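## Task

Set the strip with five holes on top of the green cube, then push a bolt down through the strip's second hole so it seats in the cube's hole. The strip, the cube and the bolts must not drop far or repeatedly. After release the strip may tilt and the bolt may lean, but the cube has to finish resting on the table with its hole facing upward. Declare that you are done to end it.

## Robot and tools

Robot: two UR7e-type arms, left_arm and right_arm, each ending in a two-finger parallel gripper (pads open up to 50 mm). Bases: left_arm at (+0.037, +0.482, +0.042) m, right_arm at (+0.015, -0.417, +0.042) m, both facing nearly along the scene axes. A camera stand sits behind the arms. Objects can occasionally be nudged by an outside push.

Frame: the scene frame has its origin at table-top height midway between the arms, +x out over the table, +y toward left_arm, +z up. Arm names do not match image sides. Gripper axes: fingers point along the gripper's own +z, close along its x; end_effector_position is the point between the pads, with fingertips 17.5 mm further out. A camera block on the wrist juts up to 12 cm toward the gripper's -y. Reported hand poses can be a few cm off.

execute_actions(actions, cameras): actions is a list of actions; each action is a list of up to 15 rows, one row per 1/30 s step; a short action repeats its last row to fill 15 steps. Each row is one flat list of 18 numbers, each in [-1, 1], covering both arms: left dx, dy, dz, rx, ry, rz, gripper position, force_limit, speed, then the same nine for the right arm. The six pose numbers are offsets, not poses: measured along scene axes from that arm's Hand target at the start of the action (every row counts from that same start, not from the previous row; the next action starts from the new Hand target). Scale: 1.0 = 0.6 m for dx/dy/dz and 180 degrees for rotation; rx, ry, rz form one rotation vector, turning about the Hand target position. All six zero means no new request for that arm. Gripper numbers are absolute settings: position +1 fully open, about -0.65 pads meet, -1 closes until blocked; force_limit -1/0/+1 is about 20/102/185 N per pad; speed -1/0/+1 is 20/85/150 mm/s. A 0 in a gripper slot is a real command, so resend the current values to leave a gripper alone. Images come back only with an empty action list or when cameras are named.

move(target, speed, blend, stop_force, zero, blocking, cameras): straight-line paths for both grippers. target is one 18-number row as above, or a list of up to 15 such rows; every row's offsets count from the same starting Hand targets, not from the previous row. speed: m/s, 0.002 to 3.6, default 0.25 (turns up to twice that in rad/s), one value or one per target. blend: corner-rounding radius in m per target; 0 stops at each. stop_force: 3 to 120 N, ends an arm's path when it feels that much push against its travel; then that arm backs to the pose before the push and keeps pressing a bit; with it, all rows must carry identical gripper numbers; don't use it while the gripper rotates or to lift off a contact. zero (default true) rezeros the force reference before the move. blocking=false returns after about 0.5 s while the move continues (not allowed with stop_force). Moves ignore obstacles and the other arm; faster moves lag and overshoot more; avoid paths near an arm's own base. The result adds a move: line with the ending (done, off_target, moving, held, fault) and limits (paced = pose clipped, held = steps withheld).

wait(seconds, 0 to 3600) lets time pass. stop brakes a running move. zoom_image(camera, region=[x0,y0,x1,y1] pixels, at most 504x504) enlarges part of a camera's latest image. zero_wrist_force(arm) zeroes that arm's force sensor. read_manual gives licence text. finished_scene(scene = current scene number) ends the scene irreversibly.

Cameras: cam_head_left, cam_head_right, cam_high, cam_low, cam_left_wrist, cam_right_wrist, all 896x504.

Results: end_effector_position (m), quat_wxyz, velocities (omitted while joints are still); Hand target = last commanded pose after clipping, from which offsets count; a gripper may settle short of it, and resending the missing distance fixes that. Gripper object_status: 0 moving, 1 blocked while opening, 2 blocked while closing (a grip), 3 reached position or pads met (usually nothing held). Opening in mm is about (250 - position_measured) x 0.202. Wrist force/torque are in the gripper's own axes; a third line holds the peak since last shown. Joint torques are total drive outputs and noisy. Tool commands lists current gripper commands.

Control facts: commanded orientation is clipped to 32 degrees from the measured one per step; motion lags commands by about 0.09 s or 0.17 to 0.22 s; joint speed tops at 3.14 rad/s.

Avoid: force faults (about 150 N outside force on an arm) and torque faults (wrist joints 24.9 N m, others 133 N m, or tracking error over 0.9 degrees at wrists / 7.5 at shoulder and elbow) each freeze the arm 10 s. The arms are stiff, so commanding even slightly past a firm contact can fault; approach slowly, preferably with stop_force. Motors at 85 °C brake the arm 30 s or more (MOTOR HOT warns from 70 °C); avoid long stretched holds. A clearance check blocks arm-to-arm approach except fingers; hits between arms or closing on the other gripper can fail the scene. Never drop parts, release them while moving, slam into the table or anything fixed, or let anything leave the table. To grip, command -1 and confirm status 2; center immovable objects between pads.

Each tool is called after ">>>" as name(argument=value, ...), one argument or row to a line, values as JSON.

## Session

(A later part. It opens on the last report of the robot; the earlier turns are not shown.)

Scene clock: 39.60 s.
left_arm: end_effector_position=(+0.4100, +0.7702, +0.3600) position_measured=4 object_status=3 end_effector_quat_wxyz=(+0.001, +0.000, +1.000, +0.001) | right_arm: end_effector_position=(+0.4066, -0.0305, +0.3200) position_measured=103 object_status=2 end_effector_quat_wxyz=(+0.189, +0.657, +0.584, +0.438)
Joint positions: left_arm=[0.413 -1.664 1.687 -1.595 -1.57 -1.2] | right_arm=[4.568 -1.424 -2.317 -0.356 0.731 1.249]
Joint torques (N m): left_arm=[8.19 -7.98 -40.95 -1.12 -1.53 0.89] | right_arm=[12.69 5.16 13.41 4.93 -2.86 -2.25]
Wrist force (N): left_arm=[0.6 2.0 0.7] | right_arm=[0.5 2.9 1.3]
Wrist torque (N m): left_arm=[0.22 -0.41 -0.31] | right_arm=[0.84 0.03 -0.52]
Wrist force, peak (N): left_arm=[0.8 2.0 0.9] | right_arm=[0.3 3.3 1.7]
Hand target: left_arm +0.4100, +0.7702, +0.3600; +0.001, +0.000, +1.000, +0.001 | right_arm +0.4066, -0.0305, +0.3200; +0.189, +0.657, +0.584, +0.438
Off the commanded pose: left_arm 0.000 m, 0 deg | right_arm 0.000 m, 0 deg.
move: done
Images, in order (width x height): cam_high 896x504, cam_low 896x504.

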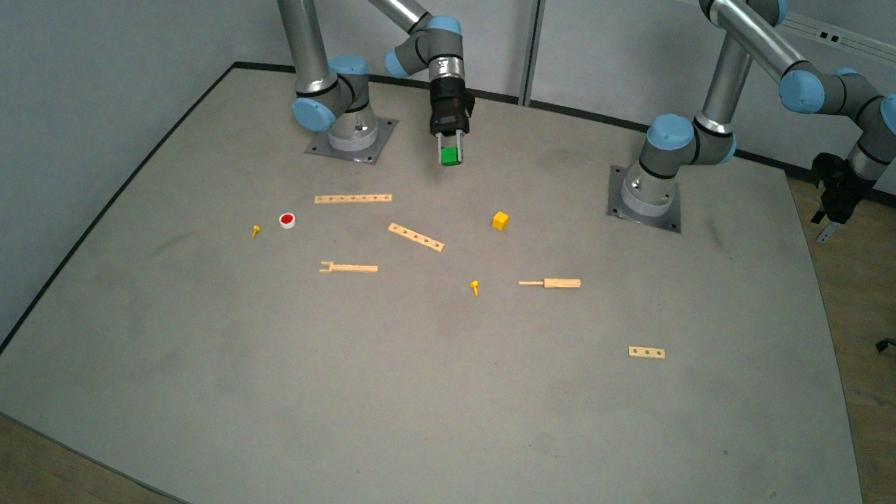

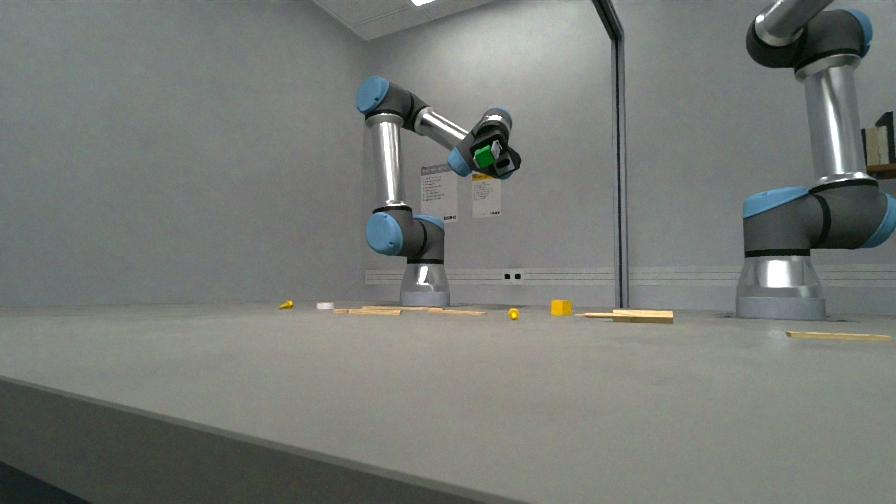

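>>> move(
  target=[0,0,0,0,0,0,1,1,1,-0.261,0.134,-0.1667,-0.325,0.140,0.488,-1,-0.8,-1],
  speed=0.4,
  cameras=["cam_right_wrist","cam_low"],
)

>>> zoom_image(
  camera="cam_low",
  region=[490, 160, 580, 260],
)

Scene clock: 46.67 s.
left_arm: end_effector_position=(+0.4100, +0.7702, +0.3600) position_measured=4 object_status=3 end_effector_quat_wxyz=(+0.001, +0.000, +1.000, +0.001) | right_arm: end_effector_position=(+0.2500, +0.0499, +0.2199) position_measured=103 object_status=2 end_effector_quat_wxyz=(+0.000, +0.000, +1.000, +0.000)
Joint positions: left_arm=[0.413 -1.664 1.687 -1.595 -1.57 -1.2] | right_arm=[4.517 -1.671 -1.859 -1.182 1.571 -0.209]
Joint torques (N m): left_arm=[7.27 -8.63 -41.25 -1.22 -1.44 0.66] | right_arm=[12.18 18.91 32.79 1.26 1.58 -2.22]
Wrist force (N): left_arm=[0.4 2.0 0.9] | right_arm=[-0.6 0.9 0.3]
Wrist torque (N m): left_arm=[0.23 -0.38 -0.31] | right_arm=[0.16 0.05 0.13]
Wrist force, peak (N): left_arm=[0.6 2.0 1.1] | right_arm=[0.6 3.4 2.0]
Hand target: left_arm +0.4100, +0.7702, +0.3600; +0.001, +0.000, +1.000, +0.001 | right_arm +0.2500, +0.0499, +0.2199; +0.000, +0.000, +1.000, +0.000
Off the commanded pose: left_arm 0.000 m, 0 deg | right_arm 0.000 m, 0 deg.
move: done
cam_right_wrist: T_world_to_cam=[[-0.99985, -0.01735, -0.00068, 0.25838], [-0.01648, 0.93598, 0.35168, -0.10665], [-0.00546, 0.35164, -0.93612, 0.31927]] pos_world=[0.25833, -0.00796, 0.33656]
Images, in order (width x height): cam_low 896x504, cam_right_wrist 896x504.

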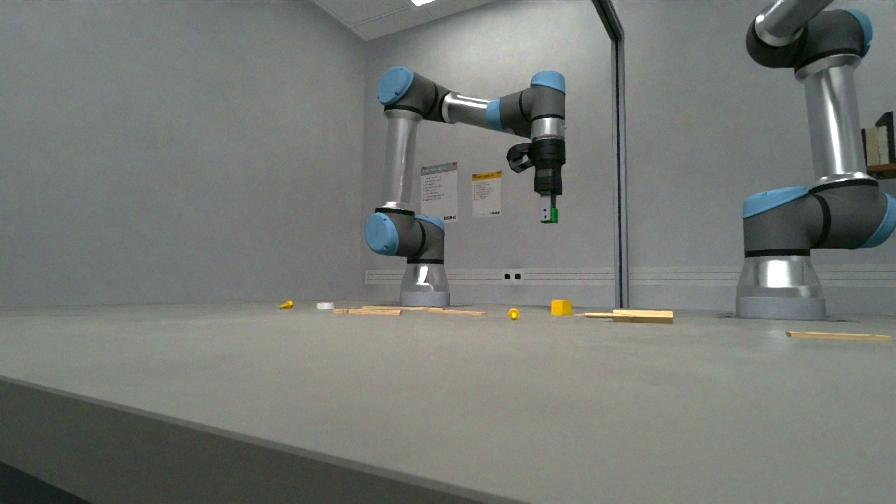

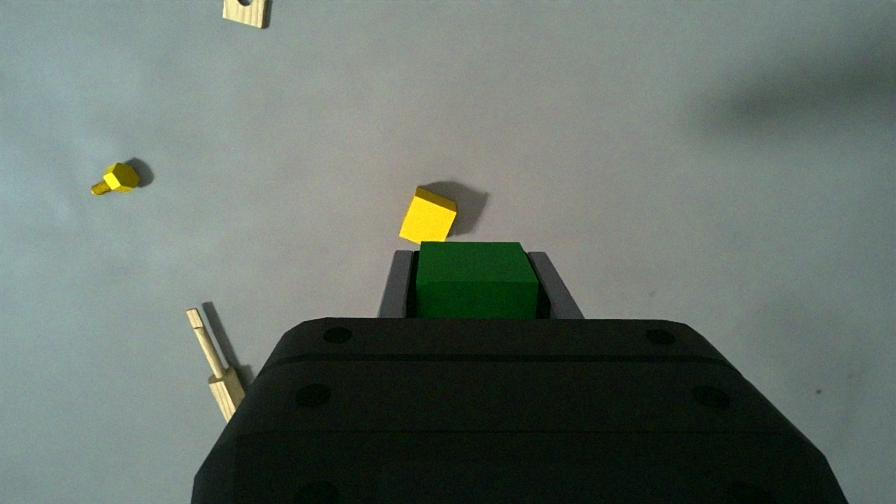

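Scaled by 5.040 from the camera's image (finer frame: 1280x720).

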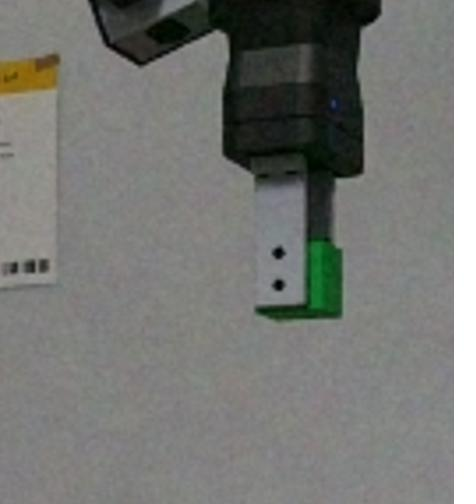

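>>> zoom_image(
  camera="cam_right_wrist",
  region=[380, 170, 480, 250],
)

Scaled by 5.040 from the camera's image (finer frame: 1280x720).

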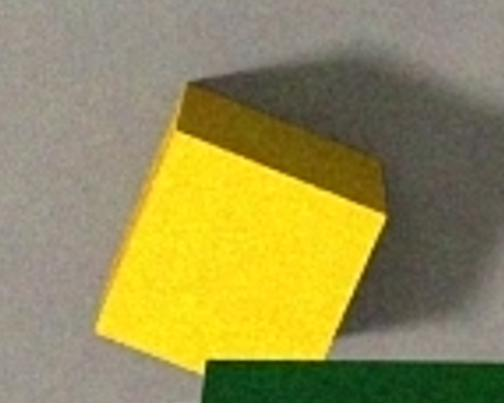

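>>> move(
  target=[
    [0,0,0,0,0,0,1,1,1,-0.0047,-0.0855,-0.15,0,0,0,-1,-0.8,-1],
    [0,0,0,0,0,0,1,1,1,-0.0047,-0.0855,-0.30,0,0,0,-1,-0.8,-1],
  ],
  speed=0.15,
  blend=[0.02,0],
)

>>> move(
  target=[0,0,0,0,0,0,1,1,1,0,0,-0.037,0,0,0,-1,-0.8,-1],
  speed=0.008,
  stop_force=4,
  cameras=["cam_right_wrist","cam_low"],
)

Scene clock: 50.27 s.
left_arm: end_effector_position=(+0.4100, +0.7702, +0.3600) position_measured=4 object_status=3 end_effector_quat_wxyz=(+0.001, +0.000, +1.000, +0.001) | right_arm: end_effector_position=(+0.2472, -0.0014, +0.0400) position_measured=103 object_status=2 end_effector_quat_wxyz=(+0.000, +0.000, +1.000, +0.000)
Joint positions: left_arm=[0.413 -1.664 1.687 -1.595 -1.57 -1.2] | right_arm=[4.5 -1.859 -2.207 -0.646 1.571 -0.226]
Joint torques (N m): left_arm=[7.24 -9.23 -40.86 -1.04 -1.35 0.98] | right_arm=[-13.88 19.94 7.94 4.76 -1.4 -2.35]
Wrist force (N): left_arm=[0.6 1.8 1.1] | right_arm=[-0.3 0.7 0.1]
Wrist torque (N m): left_arm=[0.20 -0.40 -0.31] | right_arm=[0.16 -0.02 0.12]
Wrist force, peak (N): left_arm=[0.8 2.0 1.2] | right_arm=[-0.7 1.5 -1.2]
Hand target: left_arm +0.4100, +0.7702, +0.3600; +0.001, +0.000, +1.000, +0.001 | right_arm +0.2472, -0.0014, +0.0399; +0.000, +0.000, +1.000, +0.000
Off the commanded pose: left_arm 0.000 m, 0 deg | right_arm 0.000 m, 0 deg.
move: done

Scene clock: 54.20 s.
left_arm: end_effector_position=(+0.4100, +0.7702, +0.3600) position_measured=4 object_status=3 end_effector_quat_wxyz=(+0.001, +0.000, +1.000, +0.001) | right_arm: end_effector_position=(+0.2472, -0.0014, +0.0194) position_measured=103 object_status=2 end_effector_quat_wxyz=(+0.000, +0.000, +1.000, +0.000)
Joint positions: left_arm=[0.413 -1.664 1.687 -1.595 -1.57 -1.2] | right_arm=[4.5 -1.908 -2.22 -0.584 1.571 -0.226]
Joint torques (N m): left_arm=[8.03 -7.89 -40.77 -1.06 -1.57 0.77] | right_arm=[-12.64 42.56 23.41 1.86 -0.78 -2.24]
Wrist force (N): left_arm=[0.6 1.7 1.0] | right_arm=[-0.3 1.2 -2.4]
Wrist torque (N m): left_arm=[0.18 -0.42 -0.31] | right_arm=[0.08 -0.08 0.13]
Wrist force, peak (N): left_arm=[0.8 2.1 1.0] | right_arm=[1.1 -4.3 -22.1]
Hand target: left_arm +0.4100, +0.7702, +0.3600; +0.001, +0.000, +1.000, +0.001 | right_arm +0.2472, -0.0014, +0.0194; +0.000, +0.000, +1.000, +0.000 (not the last commanded pose)
Off the commanded pose: left_arm 0.000 m, 0 deg | right_arm 0.002 m, 0 deg.
move: contact (right_arm)
cam_right_wrist: T_world_to_cam=[[-0.99984, -0.01761, -0.00056, 0.25452], [-0.01668, 0.93608, 0.35139, 0.01196], [-0.00566, 0.35134, -0.93623, 0.14956]] pos_world=[0.25553, -0.05926, 0.13596]
Images, in order (width x height): cam_low 896x504, cam_right_wrist 896x504.

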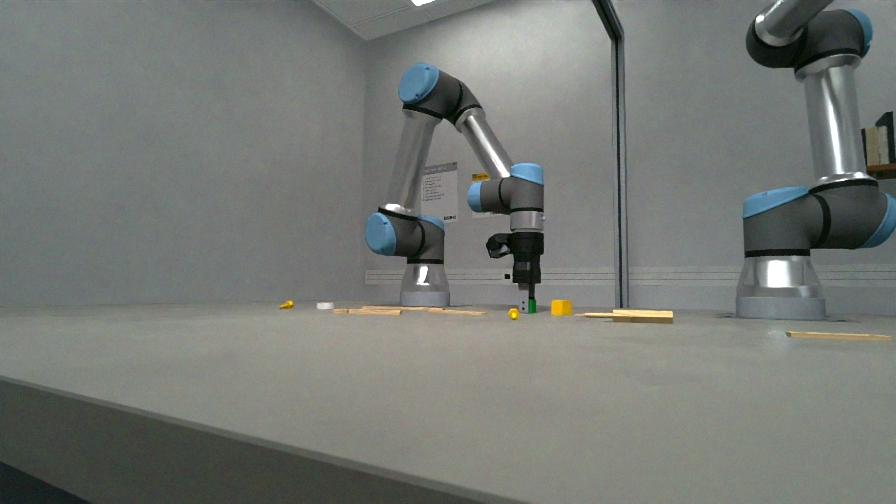

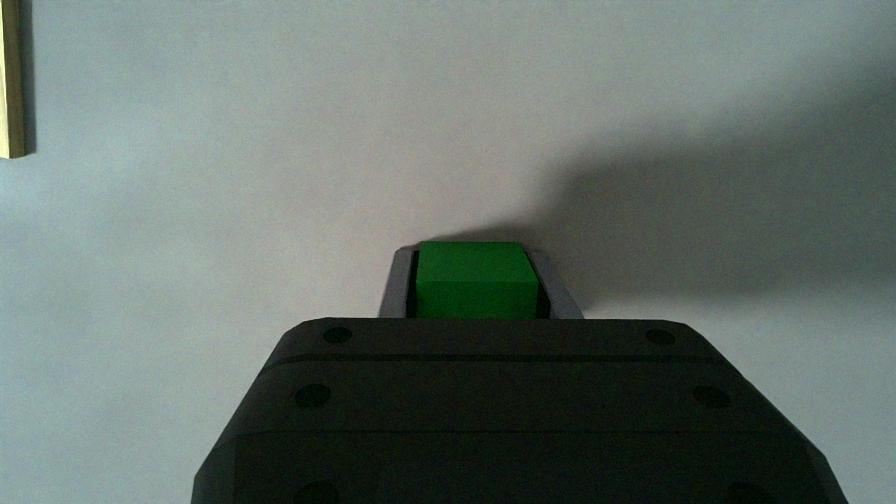

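>>> move(
  target=[
    [0,0,0,0,0,0,1,1,1,0,0,0,0,0,0,1,-0.8,-1],
    [0,0,0,0,0,0,1,1,1,0,0,0.18,0,0,0,1,-0.8,-1],
  ],
  speed=0.12,
  cameras=["cam_right_wrist"],
)

>>> zoom_image(
  camera="cam_right_wrist",
  region=[400, 150, 540, 280],
)

Scene clock: 57.43 s.
left_arm: end_effector_position=(+0.4100, +0.7702, +0.3600) position_measured=4 object_status=3 end_effector_quat_wxyz=(+0.001, +0.000, +1.000, +0.001) | right_arm: end_effector_position=(+0.2472, -0.0014, +0.1273) position_measured=3 object_status=3 end_effector_quat_wxyz=(+0.000, +0.000, +1.000, +0.000)
Joint positions: left_arm=[0.413 -1.664 1.687 -1.595 -1.57 -1.2] | right_arm=[4.499 -1.682 -2.12 -0.91 1.571 -0.226]
Joint torques (N m): left_arm=[8.76 -9.02 -41.52 -1.21 -1.43 0.46] | right_arm=[12.8 38.74 30.09 1 -0.58 2.23]
Wrist force (N): left_arm=[0.7 1.6 0.6] | right_arm=[-0.3 0.6 0.1]
Wrist torque (N m): left_arm=[0.16 -0.43 -0.31] | right_arm=[0.12 -0.02 0.12]
Wrist force, peak (N): left_arm=[0.5 2.1 1.0] | right_arm=[-0.2 1.3 -2.7]
Hand target: left_arm +0.4100, +0.7702, +0.3600; +0.001, +0.000, +1.000, +0.001 | right_arm +0.2472, -0.0014, +0.1274; +0.000, +0.000, +1.000, +0.000
Off the commanded pose: left_arm 0.000 m, 0 deg | right_arm 0.000 m, 0 deg.
move: done
cam_right_wrist: T_world_to_cam=[[-0.99984, -0.01761, -0.00056, 0.25458], [-0.01668, 0.93608, 0.35139, -0.02595], [-0.00566, 0.35134, -0.93623, 0.25058]] pos_world=[0.25553, -0.05926, 0.24386]

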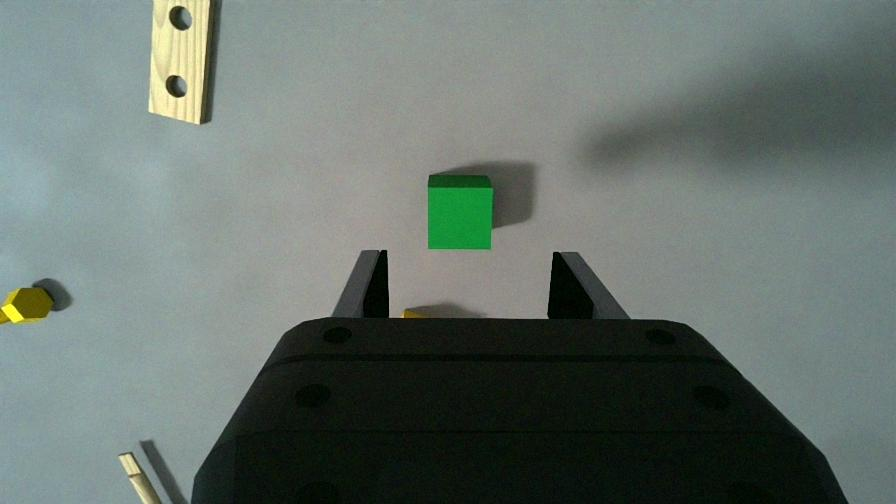

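Scaled by 3.600 from the camera's image (finer frame: 1280x720).

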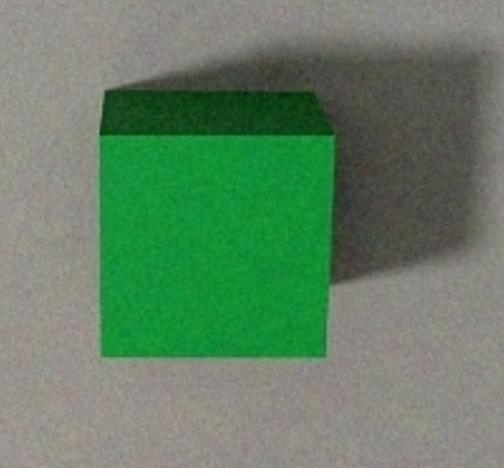

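>>> move(
  target=[
    [0,0,0,0,0,0,1,1,1,0,0,0.25,0,0,0,1,1,1],
    [-0.02,-0.4,0,0,0,0.25,1,1,1,0.33,-0.83,0.33,0,0,0,1,1,1],
  ],
  speed=0.35,
  blend=[0.03,0],
  cameras=["cam_high","cam_low"],
)

>>> zoom_image(
  camera="cam_high",
  region=[440, 180, 520, 250],
)

>>> zoom_image(
  camera="cam_low",
  region=[500, 280, 580, 330],
)

Scene clock: 61.00 s.
left_arm: end_effector_position=(+0.3980, +0.5303, +0.3600) position_measured=4 object_status=3 end_effector_quat_wxyz=(+0.000, -0.383, +0.924, +0.001) | right_arm: end_effector_position=(+0.4451, -0.4993, +0.3254) position_measured=3 object_status=3 end_effector_quat_wxyz=(+0.000, +0.000, +1.000, +0.000)
Joint positions: left_arm=[-0.2 -1.937 1.891 -1.525 -1.569 -2.598] | right_arm=[3.274 -1.399 -1.841 -1.472 1.571 -1.451]
Joint torques (N m): left_arm=[-9.61 -24.07 -17.78 -1.3 1.4 -1.54] | right_arm=[-13.71 10.58 34.83 1.17 1.69 -1.85]
Wrist force (N): left_arm=[0.9 2.1 0.8] | right_arm=[-0.5 1.0 0.7]
Wrist torque (N m): left_arm=[0.26 -0.43 -0.20] | right_arm=[0.21 0.01 0.15]
Wrist force, peak (N): left_arm=[0.7 2.7 1.0] | right_arm=[0.1 3.0 -2.3]
Hand target: left_arm +0.3980, +0.5302, +0.3600; +0.000, -0.383, +0.924, +0.001 | right_arm +0.4452, -0.4994, +0.3254; +0.000, +0.000, +1.000, +0.000
Off the commanded pose: left_arm 0.000 m, 0 deg | right_arm 0.000 m, 0 deg.
move: done

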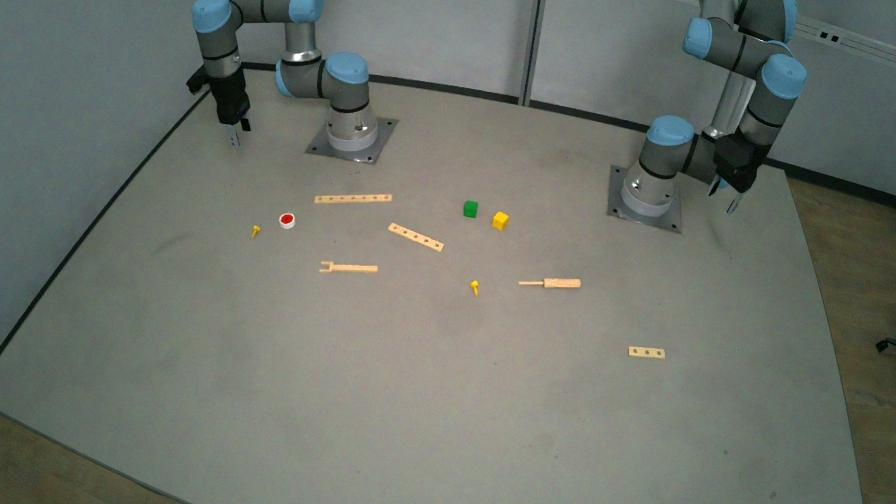

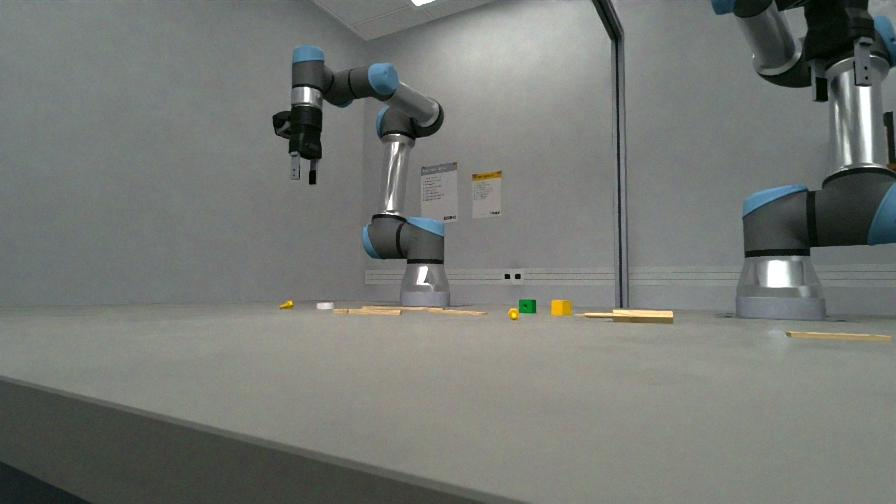

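Scaled by 6.300 from the camera's image (finer frame: 1280x720).

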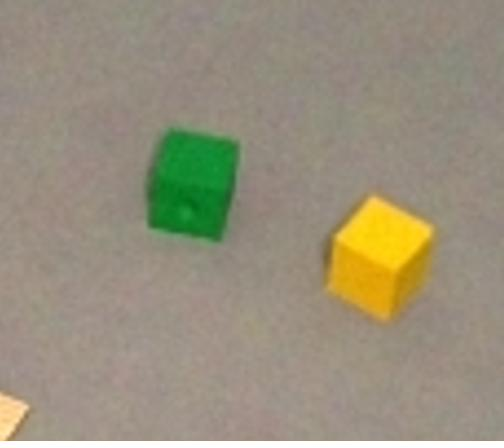

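Scaled by 6.300 from the camera's image (finer frame: 1280x720).

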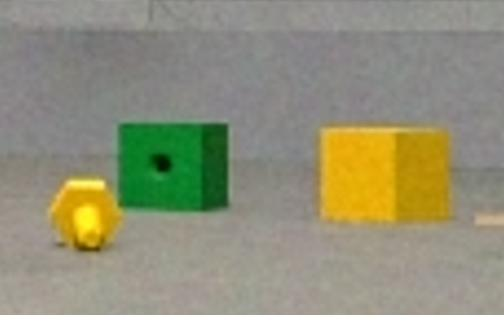

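>>> move(
  target=[-0.2517,-0.8855,-0.33,0,0,0.25,1,1,1,0,0,0,0,0,0,1,1,1],
  speed=0.35,
  cameras=["cam_left_wrist"],
)

>>> zoom_image(
  camera="cam_left_wrist",
  region=[250, 130, 550, 290],
)

Scene clock: 64.17 s.
left_arm: end_effector_position=(+0.2470, -0.0010, +0.1620) position_measured=4 object_status=3 end_effector_quat_wxyz=(+0.000, +0.707, -0.707, -0.001) | right_arm: end_effector_position=(+0.4452, -0.4994, +0.3254) position_measured=3 object_status=3 end_effector_quat_wxyz=(+0.000, +0.000, +1.000, +0.000)
Joint positions: left_arm=[-1.372 -1.396 1.936 -2.109 -1.572 -4.556] | right_arm=[3.274 -1.4 -1.841 -1.472 1.571 -1.452]
Joint torques (N m): left_arm=[-10.52 -18.81 -40.41 -4.72 1.51 -1.75] | right_arm=[-13.28 7.81 34.17 1.25 1.47 -2.19]
Wrist force (N): left_arm=[0.4 2.2 0.9] | right_arm=[-0.3 1.0 0.6]
Wrist torque (N m): left_arm=[0.26 -0.36 -0.22] | right_arm=[0.21 -0.01 0.14]
Wrist force, peak (N): left_arm=[2.6 2.5 1.8] | right_arm=[-0.8 0.9 0.5]
Hand target: left_arm +0.2470, -0.0011, +0.1620; +0.000, +0.707, -0.707, -0.001 | right_arm +0.4452, -0.4994, +0.3254; +0.000, +0.000, +1.000, +0.000
Off the commanded pose: left_arm 0.000 m, 0 deg | right_arm 0.000 m, 0 deg.
move: done
cam_left_wrist: T_world_to_cam=[[0.01351, -0.99981, 0.01422, 0.00061], [-0.94171, -0.00794, 0.33634, 0.20245], [-0.33616, -0.01793, -0.94163, 0.3693]] pos_world=[0.31479, 0.00884, 0.27964]

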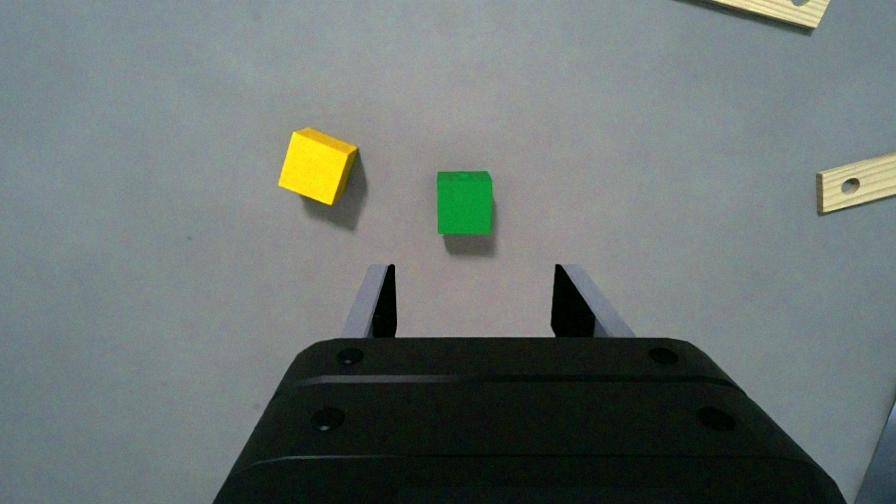

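Scaled by 1.680 from the camera's image (finer frame: 1280x720).

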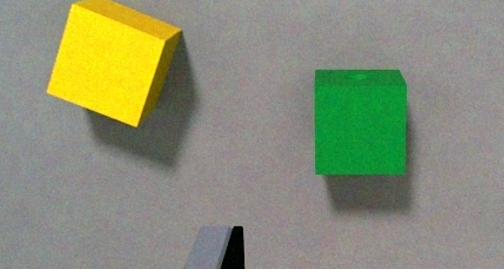

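>>> move(
  target=[0.0727,-0.0015,-0.1527,0,0.2222,0,1,1,1,0,0,0,0,0,0,1,1,1],
  speed=0.3,
  cameras=["cam_left_wrist"],
)

>>> zoom_image(
  camera="cam_left_wrist",
  region=[390, 170, 560, 320],
)

Scene clock: 67.57 s.
left_arm: end_effector_position=(+0.2906, -0.0020, +0.0704) position_measured=4 object_status=3 end_effector_quat_wxyz=(+0.242, +0.664, -0.665, -0.243) | right_arm: end_effector_position=(+0.4452, -0.4994, +0.3254) position_measured=3 object_status=3 end_effector_quat_wxyz=(+0.000, +0.000, +1.000, +0.000)
Joint positions: left_arm=[-1.022 -0.985 1.684 -1.881 -2.168 -4.084] | right_arm=[3.274 -1.4 -1.841 -1.472 1.571 -1.452]
Joint torques (N m): left_arm=[9.26 -32.47 -34.2 -0.09 -2.5 1.45] | right_arm=[-14.35 8.39 34.59 1.3 1.5 -2.4]
Wrist force (N): left_arm=[0.6 1.7 0.9] | right_arm=[-0.6 0.6 0.5]
Wrist torque (N m): left_arm=[0.05 -0.39 -0.51] | right_arm=[0.15 0.04 0.13]
Wrist force, peak (N): left_arm=[0.4 2.8 0.1] | right_arm=[-0.5 1.0 0.6]
Hand target: left_arm +0.2906, -0.0020, +0.0704; +0.242, +0.664, -0.665, -0.243 | right_arm +0.4452, -0.4994, +0.3254; +0.000, +0.000, +1.000, +0.000
Off the commanded pose: left_arm 0.000 m, 0 deg | right_arm 0.000 m, 0 deg.
move: done
cam_left_wrist: T_world_to_cam=[[0.01954, -0.99981, 0.00213, -0.00058], [-0.50542, -0.00804, 0.86284, 0.11047], [-0.86265, -0.01793, -0.50548, 0.41992]] pos_world=[0.41809, 0.00784, 0.11694]

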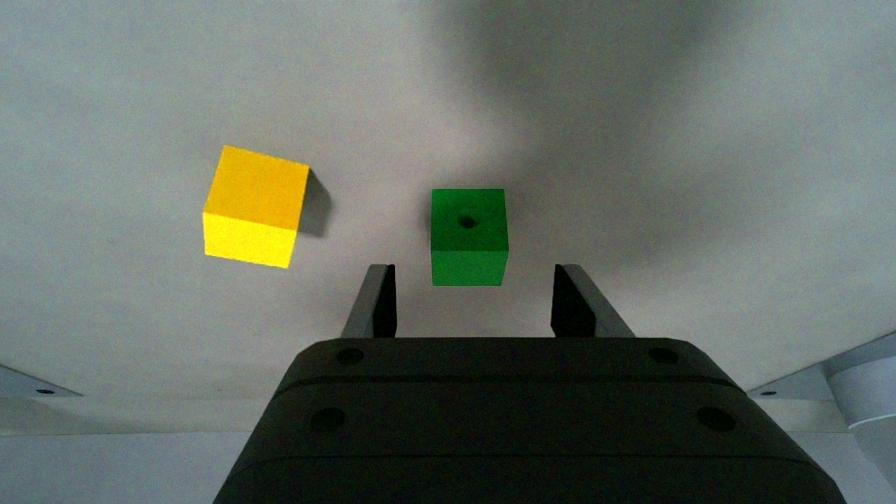

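Scaled by 2.965 from the camera's image (finer frame: 1280x720).

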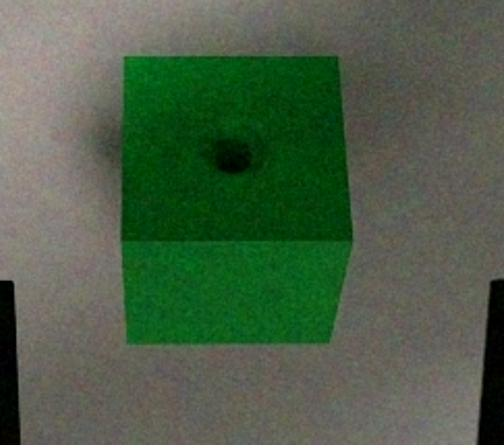

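>>> move(
  target=[-0.0638,0,-0.0750,0,0,0,1,1,1,0,0,0,0,0,0,1,1,1],
  speed=0.08,
  stop_force=12,
)

>>> move(
  target=[0,0,0,0,0,0,-1,-0.8,-1,0,0,0,0,0,0,1,1,1],
  cameras=["cam_left_wrist"],
)

Scene clock: 72.60 s.
left_arm: end_effector_position=(+0.2523, -0.0020, +0.0254) position_measured=4 object_status=3 end_effector_quat_wxyz=(+0.242, +0.664, -0.665, -0.243) | right_arm: end_effector_position=(+0.4452, -0.4994, +0.3254) position_measured=3 object_status=3 end_effector_quat_wxyz=(+0.000, +0.000, +1.000, +0.000)
Joint positions: left_arm=[-1.077 -0.95 1.79 -2.058 -2.188 -4.147] | right_arm=[3.274 -1.4 -1.841 -1.472 1.571 -1.452]
Joint torques (N m): left_arm=[-10.49 -30.58 -8.36 -4.09 -2.49 -1.97] | right_arm=[-13.63 7.96 34.32 1.19 1.47 -2.34]
Wrist force (N): left_arm=[0.6 1.9 1.0] | right_arm=[-0.3 1.0 0.7]
Wrist torque (N m): left_arm=[0.08 -0.37 -0.43] | right_arm=[0.21 -0.02 0.13]
Wrist force, peak (N): left_arm=[0.9 1.9 1.7] | right_arm=[-0.5 1.0 0.8]
Hand target: left_arm +0.2523, -0.0020, +0.0254; +0.242, +0.664, -0.665, -0.243 | right_arm +0.4452, -0.4994, +0.3254; +0.000, +0.000, +1.000, +0.000
Off the commanded pose: left_arm 0.000 m, 0 deg | right_arm 0.000 m, 0 deg.
move: done

Scene clock: 73.87 s.
left_arm: end_effector_position=(+0.2523, -0.0020, +0.0254) position_measured=104 object_status=2 end_effector_quat_wxyz=(+0.242, +0.664, -0.665, -0.243) | right_arm: end_effector_position=(+0.4452, -0.4994, +0.3254) position_measured=3 object_status=3 end_effector_quat_wxyz=(+0.000, +0.000, +1.000, +0.000)
Joint positions: left_arm=[-1.077 -0.95 1.79 -2.058 -2.188 -4.147] | right_arm=[3.274 -1.4 -1.841 -1.472 1.571 -1.452]
Joint torques (N m): left_arm=[-11.95 -29.98 -7.46 -3.99 -2.14 -1.69] | right_arm=[-14.04 7.89 34.31 1.28 1.54 -2.31]
Wrist force (N): left_arm=[0.6 2.7 0.0] | right_arm=[-0.3 0.9 0.6]
Wrist torque (N m): left_arm=[0.08 -0.36 -0.42] | right_arm=[0.18 -0.01 0.14]
Wrist force, peak (N): left_arm=[0.7 2.9 0.1] | right_arm=[-0.6 1.0 0.5]
Hand target: left_arm +0.2523, -0.0020, +0.0254; +0.242, +0.664, -0.665, -0.243 | right_arm +0.4452, -0.4994, +0.3254; +0.000, +0.000, +1.000, +0.000
Off the commanded pose: left_arm 0.000 m, 0 deg | right_arm 0.000 m, 0 deg.
move: done
cam_left_wrist: T_world_to_cam=[[0.01945, -0.99981, 0.00207, 0.0003], [-0.50523, -0.00804, 0.86295, 0.12991], [-0.86277, -0.01783, -0.50528, 0.36425]] pos_world=[0.37989, 0.00784, 0.07194]

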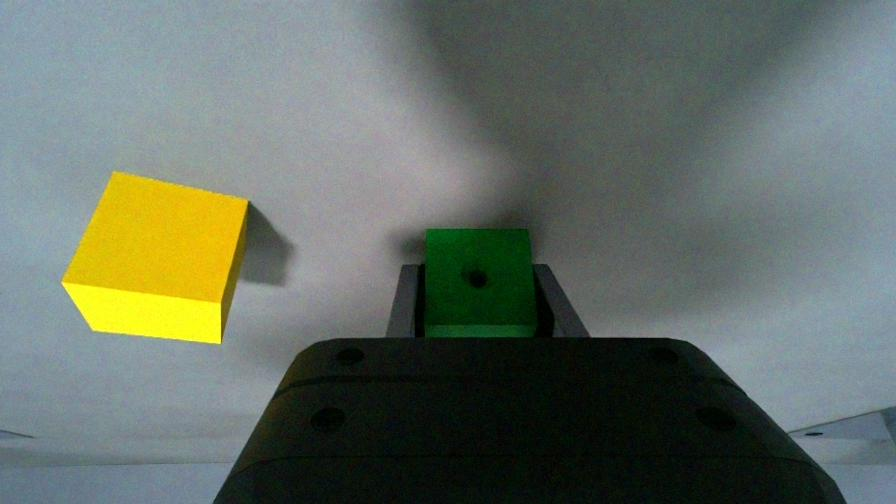

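>>> move(
  target=[
    [0,0,0,0,0,0,1,-0.8,-1,0,0,0,0,0,0,1,1,1],
    [0.0045,0,-0.0015,0,0,0,1,-0.8,-1,0,0,0,0,0,0,1,1,1],
    [0.0045,0,-0.0015,0,0,0,-1,-0.8,-1,0,0,0,0,0,0,1,1,1],
  ],
  speed=0.03,
  cameras=["cam_left_wrist"],
)

Scene clock: 77.67 s.
left_arm: end_effector_position=(+0.2550, -0.0020, +0.0245) position_measured=104 object_status=2 end_effector_quat_wxyz=(+0.242, +0.664, -0.665, -0.243) | right_arm: end_effector_position=(+0.4452, -0.4994, +0.3254) position_measured=3 object_status=3 end_effector_quat_wxyz=(+0.000, +0.000, +1.000, +0.000)
Joint positions: left_arm=[-1.073 -0.946 1.785 -2.054 -2.187 -4.142] | right_arm=[3.274 -1.4 -1.841 -1.472 1.571 -1.452]
Joint torques (N m): left_arm=[9.41 -30.89 -31.32 -0.27 0.3 1.22] | right_arm=[-13.93 7.71 33.68 1.28 1.38 -2.19]
Wrist force (N): left_arm=[0.6 2.6 0.4] | right_arm=[-0.4 0.6 0.5]
Wrist torque (N m): left_arm=[0.09 -0.37 -0.50] | right_arm=[0.15 0.00 0.14]
Wrist force, peak (N): left_arm=[0.6 3.0 -0.2] | right_arm=[-0.5 1.1 0.5]
Hand target: left_arm +0.2550, -0.0020, +0.0245; +0.242, +0.664, -0.665, -0.243 | right_arm +0.4452, -0.4994, +0.3254; +0.000, +0.000, +1.000, +0.000
Off the commanded pose: left_arm 0.000 m, 0 deg | right_arm 0.000 m, 0 deg.
move: done
cam_left_wrist: T_world_to_cam=[[0.01945, -0.99981, 0.00207, 0.00025], [-0.50523, -0.00804, 0.86295, 0.13205], [-0.86277, -0.01783, -0.50528, 0.36612]] pos_world=[0.38259, 0.00784, 0.07104]

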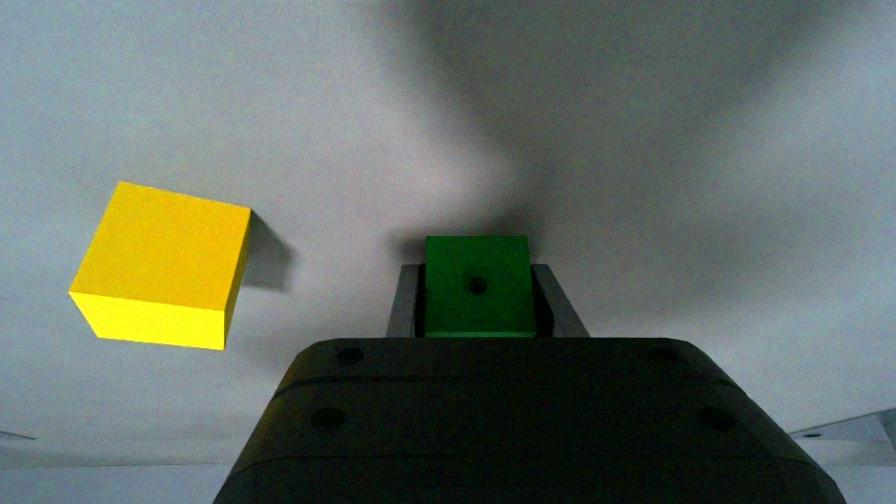

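>>> move(
  target=[
    [0,0,0.15,0,0,0,-1,-0.8,-1,0,0,0,0,0,0,1,1,1],
    [-0.0275,-0.0017,0.15,0,-0.4985,0,-1,-0.8,-1,0,0,0,0,0,0,1,1,1],
    [-0.0275,-0.0017,0.02,0,-0.4985,0,-1,-0.8,-1,0,0,0,0,0,0,1,1,1],
  ],
  speed=0.25,
  blend=[0.01,0,0],
)

>>> move(
  target=[0,0,-0.027,0,-0.0015,0,-1,-0.8,-1,0,0,0,0,0,0,1,1,1],
  speed=0.006,
  stop_force=4,
  cameras=["cam_left_wrist","cam_low"],
)

Scene clock: 83.73 s.
left_arm: end_effector_position=(+0.2385, -0.0030, +0.0365) position_measured=104 object_status=2 end_effector_quat_wxyz=(-0.297, +0.642, -0.642, +0.296) | right_arm: end_effector_position=(+0.4452, -0.4994, +0.3254) position_measured=3 object_status=3 end_effector_quat_wxyz=(+0.000, +0.000, +1.000, +0.000)
Joint positions: left_arm=[-1.797 -1.1 2.198 -2.363 -0.746 -5.116] | right_arm=[3.274 -1.4 -1.841 -1.472 1.571 -1.452]
Joint torques (N m): left_arm=[9 -21.21 -27.19 -4.39 2.9 1.39] | right_arm=[-14.22 8.42 34.13 1.39 1.45 -2.24]
Wrist force (N): left_arm=[0.7 1.2 0.5] | right_arm=[-0.6 0.7 0.4]
Wrist torque (N m): left_arm=[0.24 -0.31 -0.06] | right_arm=[0.16 0.03 0.15]
Wrist force, peak (N): left_arm=[0.6 2.9 0.3] | right_arm=[-0.3 1.3 0.4]
Hand target: left_arm +0.2385, -0.0030, +0.0365; -0.297, +0.642, -0.642, +0.296 | right_arm +0.4452, -0.4994, +0.3254; +0.000, +0.000, +1.000, +0.000
Off the commanded pose: left_arm 0.000 m, 0 deg | right_arm 0.000 m, 0 deg.
move: done

Scene clock: 87.13 s.
left_arm: end_effector_position=(+0.2385, -0.0030, +0.0232) position_measured=104 object_status=2 end_effector_quat_wxyz=(-0.299, +0.641, -0.641, +0.298) | right_arm: end_effector_position=(+0.4452, -0.4994, +0.3254) position_measured=3 object_status=3 end_effector_quat_wxyz=(+0.000, +0.000, +1.000, +0.000)
Joint positions: left_arm=[-1.799 -1.064 2.2 -2.398 -0.743 -5.12] | right_arm=[3.274 -1.4 -1.841 -1.472 1.571 -1.452]
Joint torques (N m): left_arm=[-4.59 -47.86 -4.78 -0.59 1.1 0.82] | right_arm=[-14.15 8.53 34.58 1.42 1.47 -2.19]
Wrist force (N): left_arm=[0.5 0.7 0.0] | right_arm=[-0.7 0.8 0.4]
Wrist torque (N m): left_arm=[0.29 -0.27 0.03] | right_arm=[0.17 0.05 0.14]
Wrist force, peak (N): left_arm=[-1.9 -7.9 -8.1] | right_arm=[-0.6 1.1 0.3]
Hand target: left_arm +0.2385, -0.0030, +0.0232; -0.299, +0.641, -0.641, +0.298 (not the last commanded pose) | right_arm +0.4452, -0.4994, +0.3254; +0.000, +0.000, +1.000, +0.000
Off the commanded pose: left_arm 0.003 m, 0 deg | right_arm 0.000 m, 0 deg.
move: contact (left_arm)
cam_left_wrist: T_world_to_cam=[[-0.00205, -0.99981, 0.01945, 0.0043], [-0.86336, -0.00804, -0.50453, 0.24204], [0.50459, -0.01783, -0.86318, 0.03331]] pos_world=[0.19216, 0.00684, 0.15079]
Images, in order (width x height): cam_low 896x504, cam_left_wrist 896x504.

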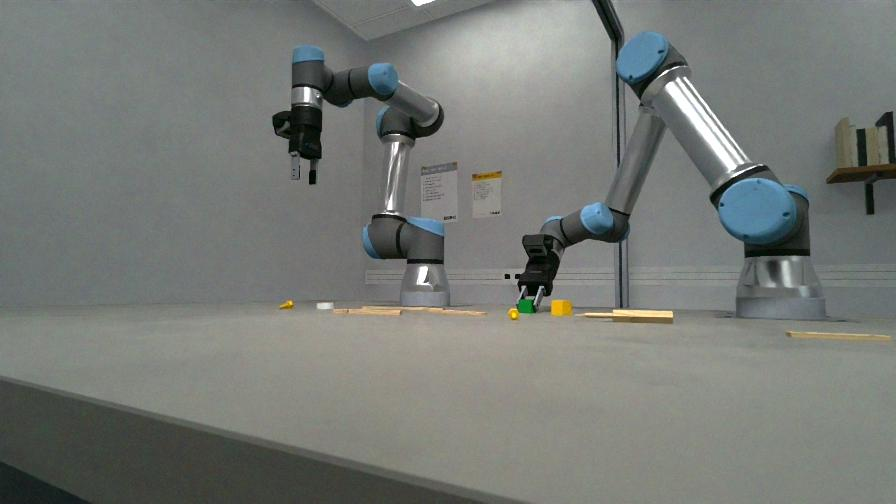

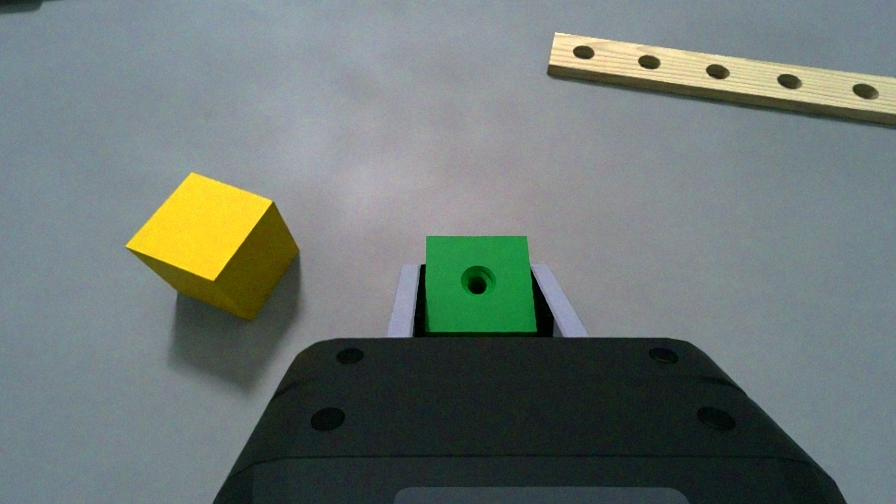

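>>> move(
  target=[
    [0,0,0,0,0,0,1,-0.8,-1,0,0,0,0,0,0,1,1,1],
    [-0.1,0,0.084,0,0,0,1,-0.8,-1,0,0,0,0,0,0,1,1,1],
  ],
  speed=0.12,
  cameras=["cam_left_wrist"],
)

>>> zoom_image(
  camera="cam_left_wrist",
  region=[220, 130, 540, 300],
)

Scene clock: 90.23 s.
left_arm: end_effector_position=(+0.1786, -0.0030, +0.0736) position_measured=3 object_status=3 end_effector_quat_wxyz=(-0.299, +0.641, -0.641, +0.298) | right_arm: end_effector_position=(+0.4452, -0.4994, +0.3254) position_measured=3 object_status=3 end_effector_quat_wxyz=(+0.000, +0.000, +1.000, +0.000)
Joint positions: left_arm=[-1.92 -1.206 2.158 -2.097 -0.787 -5.283] | right_arm=[3.274 -1.4 -1.841 -1.472 1.571 -1.452]
Joint torques (N m): left_arm=[-10.38 -44.45 -30.47 -0.38 0.12 -1.47] | right_arm=[-13.97 7.66 34.3 1.35 1.5 -2.18]
Wrist force (N): left_arm=[0.9 1.2 0.2] | right_arm=[-0.3 0.9 0.5]
Wrist torque (N m): left_arm=[0.23 -0.31 0.00] | right_arm=[0.19 -0.01 0.14]
Wrist force, peak (N): left_arm=[0.4 1.6 1.2] | right_arm=[-0.4 1.2 0.4]
Hand target: left_arm +0.1785, -0.0030, +0.0736; -0.299, +0.641, -0.641, +0.298 | right_arm +0.4452, -0.4994, +0.3254; +0.000, +0.000, +1.000, +0.000
Off the commanded pose: left_arm 0.000 m, 0 deg | right_arm 0.000 m, 0 deg.
move: done
cam_left_wrist: T_world_to_cam=[[-0.00211, -0.99981, 0.01954, 0.00318], [-0.86336, -0.00804, -0.50453, 0.21561], [0.50459, -0.01793, -0.86317, 0.10701]] pos_world=[0.13216, 0.00684, 0.20109]

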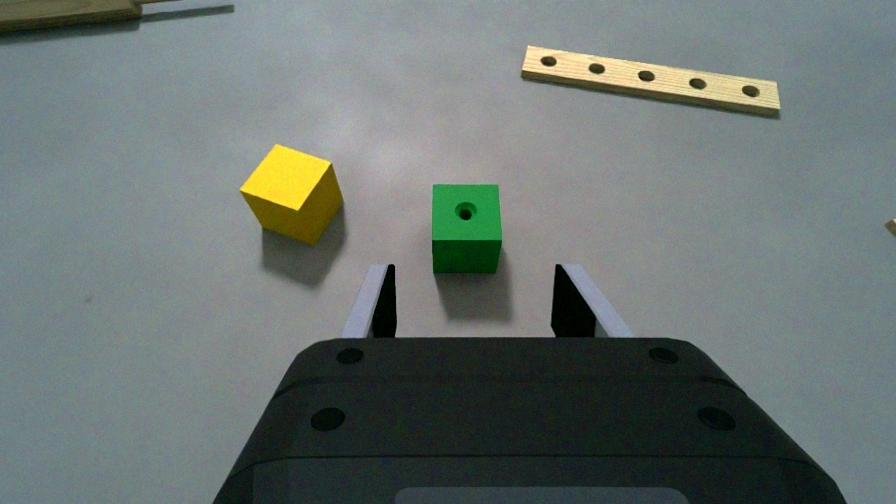

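Scaled by 1.575 from the camera's image (finer frame: 1280x720).

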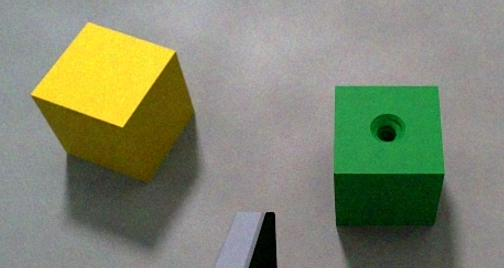

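>>> move(
  target=[
    [0,0,0.21,0.05,0.04,-0.11,1,1,1,0,0,0,0,0,0,1,1,1],
    [0.3158,-0.165,0.1273,0.2512,0.1945,-0.5388,1,1,1,0,0,0,0,0,0,1,1,1],
  ],
  speed=0.4,
  blend=[0.03,0],
  cameras=["cam_left_wrist"],
)

Scene clock: 95.13 s.
left_arm: end_effector_position=(+0.3680, -0.1020, +0.1500) position_measured=3 object_status=3 end_effector_quat_wxyz=(+0.001, +0.126, +0.992, +0.001) | right_arm: end_effector_position=(+0.4452, -0.4994, +0.3254) position_measured=3 object_status=3 end_effector_quat_wxyz=(+0.000, +0.000, +1.000, +0.000)
Joint positions: left_arm=[-1.213 -1.07 1.514 -2.013 -1.568 -2.573] | right_arm=[3.274 -1.4 -1.841 -1.472 1.571 -1.452]
Joint torques (N m): left_arm=[8.53 -31.49 -38.64 -0.98 -1.74 1.21] | right_arm=[-13.99 7.77 34.37 1.37 1.38 -2.32]
Wrist force (N): left_arm=[0.7 2.1 0.6] | right_arm=[-0.3 0.9 0.3]
Wrist torque (N m): left_arm=[0.25 -0.40 -0.30] | right_arm=[0.19 0.00 0.14]
Wrist force, peak (N): left_arm=[0.9 2.5 1.4] | right_arm=[-0.6 1.0 0.7]
Hand target: left_arm +0.3680, -0.1020, +0.1500; +0.001, +0.126, +0.992, +0.001 | right_arm +0.4452, -0.4994, +0.3254; +0.000, +0.000, +1.000, +0.000
Off the commanded pose: left_arm 0.000 m, 0 deg | right_arm 0.000 m, 0 deg.
move: done
cam_left_wrist: T_world_to_cam=[[-0.97143, 0.23691, 0.01396, 0.38683], [0.22766, 0.91366, 0.33673, -0.01671], [0.06702, 0.33029, -0.9415, 0.28393]] pos_world=[0.36056, -0.17016, 0.26754]

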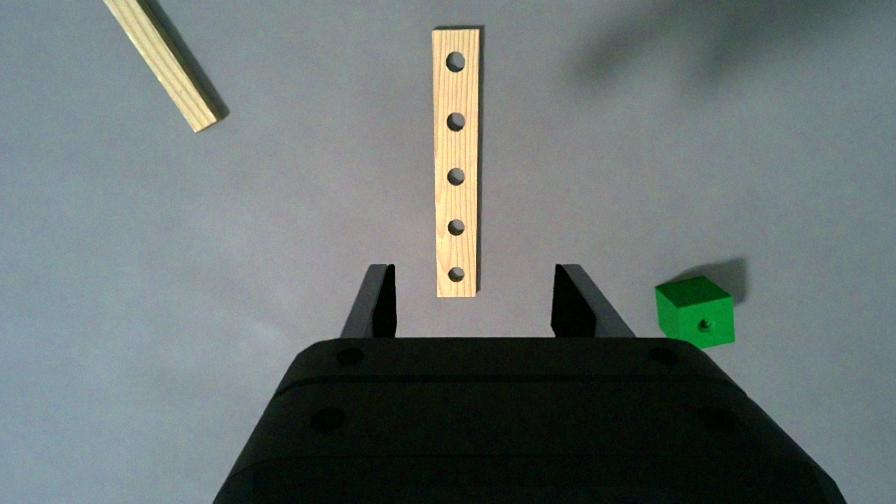

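>>> move(
  target=[0.007,0.0037,-0.1833,0,0,0.0067,1,1,1,0,0,0,0,0,0,1,1,1],
  speed=0.2,
  cameras=["cam_left_wrist"],
)

Scene clock: 97.17 s.
left_arm: end_effector_position=(+0.3722, -0.0997, +0.0401) position_measured=3 object_status=3 end_effector_quat_wxyz=(+0.001, +0.116, +0.993, +0.001) | right_arm: end_effector_position=(+0.4452, -0.4994, +0.3254) position_measured=3 object_status=3 end_effector_quat_wxyz=(+0.000, +0.000, +1.000, +0.000)
Joint positions: left_arm=[-1.206 -0.932 1.612 -2.249 -1.568 -2.587] | right_arm=[3.274 -1.4 -1.841 -1.472 1.571 -1.452]
Joint torques (N m): left_arm=[8.53 -34.99 -11.97 -4.95 1.01 -1.59] | right_arm=[-14.45 8.82 33.85 1.55 1.51 -2.15]
Wrist force (N): left_arm=[0.7 1.8 0.6] | right_arm=[-0.3 0.9 0.3]
Wrist torque (N m): left_arm=[0.21 -0.42 -0.19] | right_arm=[0.19 -0.01 0.14]
Wrist force, peak (N): left_arm=[0.8 2.0 2.3] | right_arm=[-0.5 1.2 0.3]
Hand target: left_arm +0.3722, -0.0998, +0.0400; +0.001, +0.116, +0.993, +0.001 | right_arm +0.4452, -0.4994, +0.3254; +0.000, +0.000, +1.000, +0.000
Off the commanded pose: left_arm 0.000 m, 0 deg | right_arm 0.000 m, 0 deg.
move: done
cam_left_wrist: T_world_to_cam=[[-0.97617, 0.21654, 0.01407, 0.39162], [0.20853, 0.91817, 0.33688, 0.02486], [0.06003, 0.33179, -0.94144, 0.1822]] pos_world=[0.36616, -0.16808, 0.15764]

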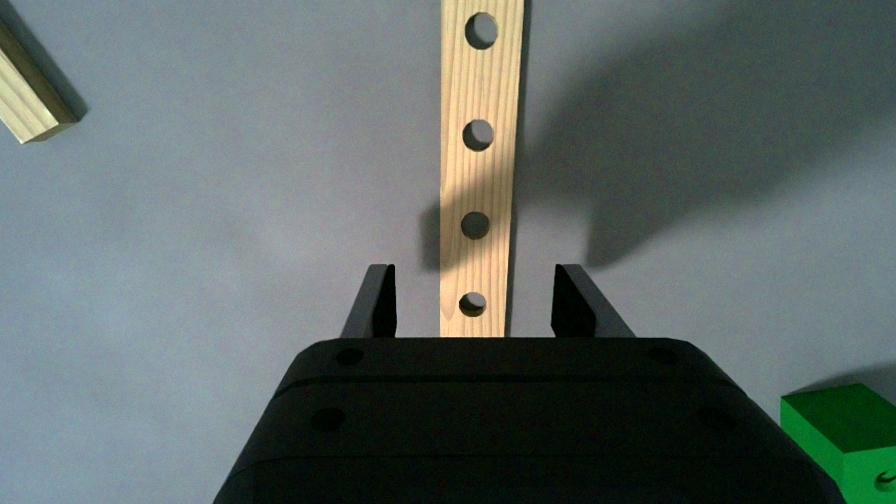

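>>> move(
  target=[0,0,-0.035,0,0,0,1,1,1,0,0,0,0,0,0,1,1,1],
  speed=0.03,
  stop_force=5,
)

>>> move(
  target=[
    [0,0,0,0,0,0,-1,-0.7,-1,0,0,0,0,0,0,1,1,1],
    [0,0,0.1,0,0,0,-1,-0.7,-1,0,0,0,0,0,0,1,1,1],
  ],
  speed=0.08,
  cameras=["cam_left_wrist"],
)

Scene clock: 99.30 s.
left_arm: end_effector_position=(+0.3722, -0.0998, +0.0190) position_measured=3 object_status=3 end_effector_quat_wxyz=(+0.001, +0.116, +0.993, +0.001) | right_arm: end_effector_position=(+0.4452, -0.4994, +0.3254) position_measured=3 object_status=3 end_effector_quat_wxyz=(+0.000, +0.000, +1.000, +0.000)
Joint positions: left_arm=[-1.206 -0.9 1.622 -2.292 -1.568 -2.587] | right_arm=[3.274 -1.4 -1.841 -1.472 1.571 -1.452]
Joint torques (N m): left_arm=[7.54 -36.05 -10.53 -5.2 0.66 -1.04] | right_arm=[-14.62 7.8 34.61 1.51 1.44 -2.21]
Wrist force (N): left_arm=[0.7 1.8 0.5] | right_arm=[-0.4 0.6 0.5]
Wrist torque (N m): left_arm=[0.21 -0.42 -0.21] | right_arm=[0.15 0.00 0.14]
Wrist force, peak (N): left_arm=[1.0 2.0 0.7] | right_arm=[-0.6 1.2 0.6]
Hand target: left_arm +0.3722, -0.0998, +0.0190; +0.001, +0.116, +0.993, +0.001 | right_arm +0.4452, -0.4994, +0.3254; +0.000, +0.000, +1.000, +0.000
Off the commanded pose: left_arm 0.000 m, 0 deg | right_arm 0.000 m, 0 deg.
move: done

Scene clock: 102.17 s.
left_arm: end_effector_position=(+0.3722, -0.0997, +0.0789) position_measured=136 object_status=2 end_effector_quat_wxyz=(+0.001, +0.116, +0.993, +0.001) | right_arm: end_effector_position=(+0.4452, -0.4994, +0.3254) position_measured=3 object_status=3 end_effector_quat_wxyz=(+0.000, +0.000, +1.000, +0.000)
Joint positions: left_arm=[-1.206 -0.987 1.585 -2.168 -1.568 -2.587] | right_arm=[3.274 -1.4 -1.841 -1.472 1.571 -1.452]
Joint torques (N m): left_arm=[3.94 -60.72 -37.28 -1.16 0.33 -0.37] | right_arm=[-14.07 8.01 34.04 1.47 1.33 -2.1]
Wrist force (N): left_arm=[0.6 2.0 0.8] | right_arm=[-0.4 0.6 0.4]
Wrist torque (N m): left_arm=[0.23 -0.40 -0.20] | right_arm=[0.15 0.00 0.14]
Wrist force, peak (N): left_arm=[1.0 1.8 1.6] | right_arm=[-0.6 1.2 0.4]
Hand target: left_arm +0.3722, -0.0998, +0.0790; +0.001, +0.116, +0.993, +0.001 | right_arm +0.4452, -0.4994, +0.3254; +0.000, +0.000, +1.000, +0.000
Off the commanded pose: left_arm 0.000 m, 0 deg | right_arm 0.000 m, 0 deg.
move: done
cam_left_wrist: T_world_to_cam=[[-0.97617, 0.21654, 0.01407, 0.39107], [0.20853, 0.91817, 0.33688, 0.01179], [0.06003, 0.33179, -0.94144, 0.21873]] pos_world=[0.36616, -0.16808, 0.19644]

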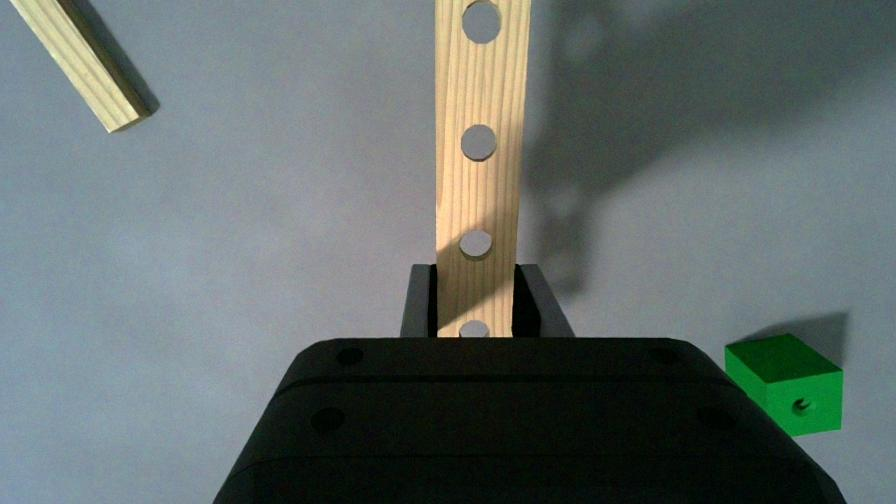

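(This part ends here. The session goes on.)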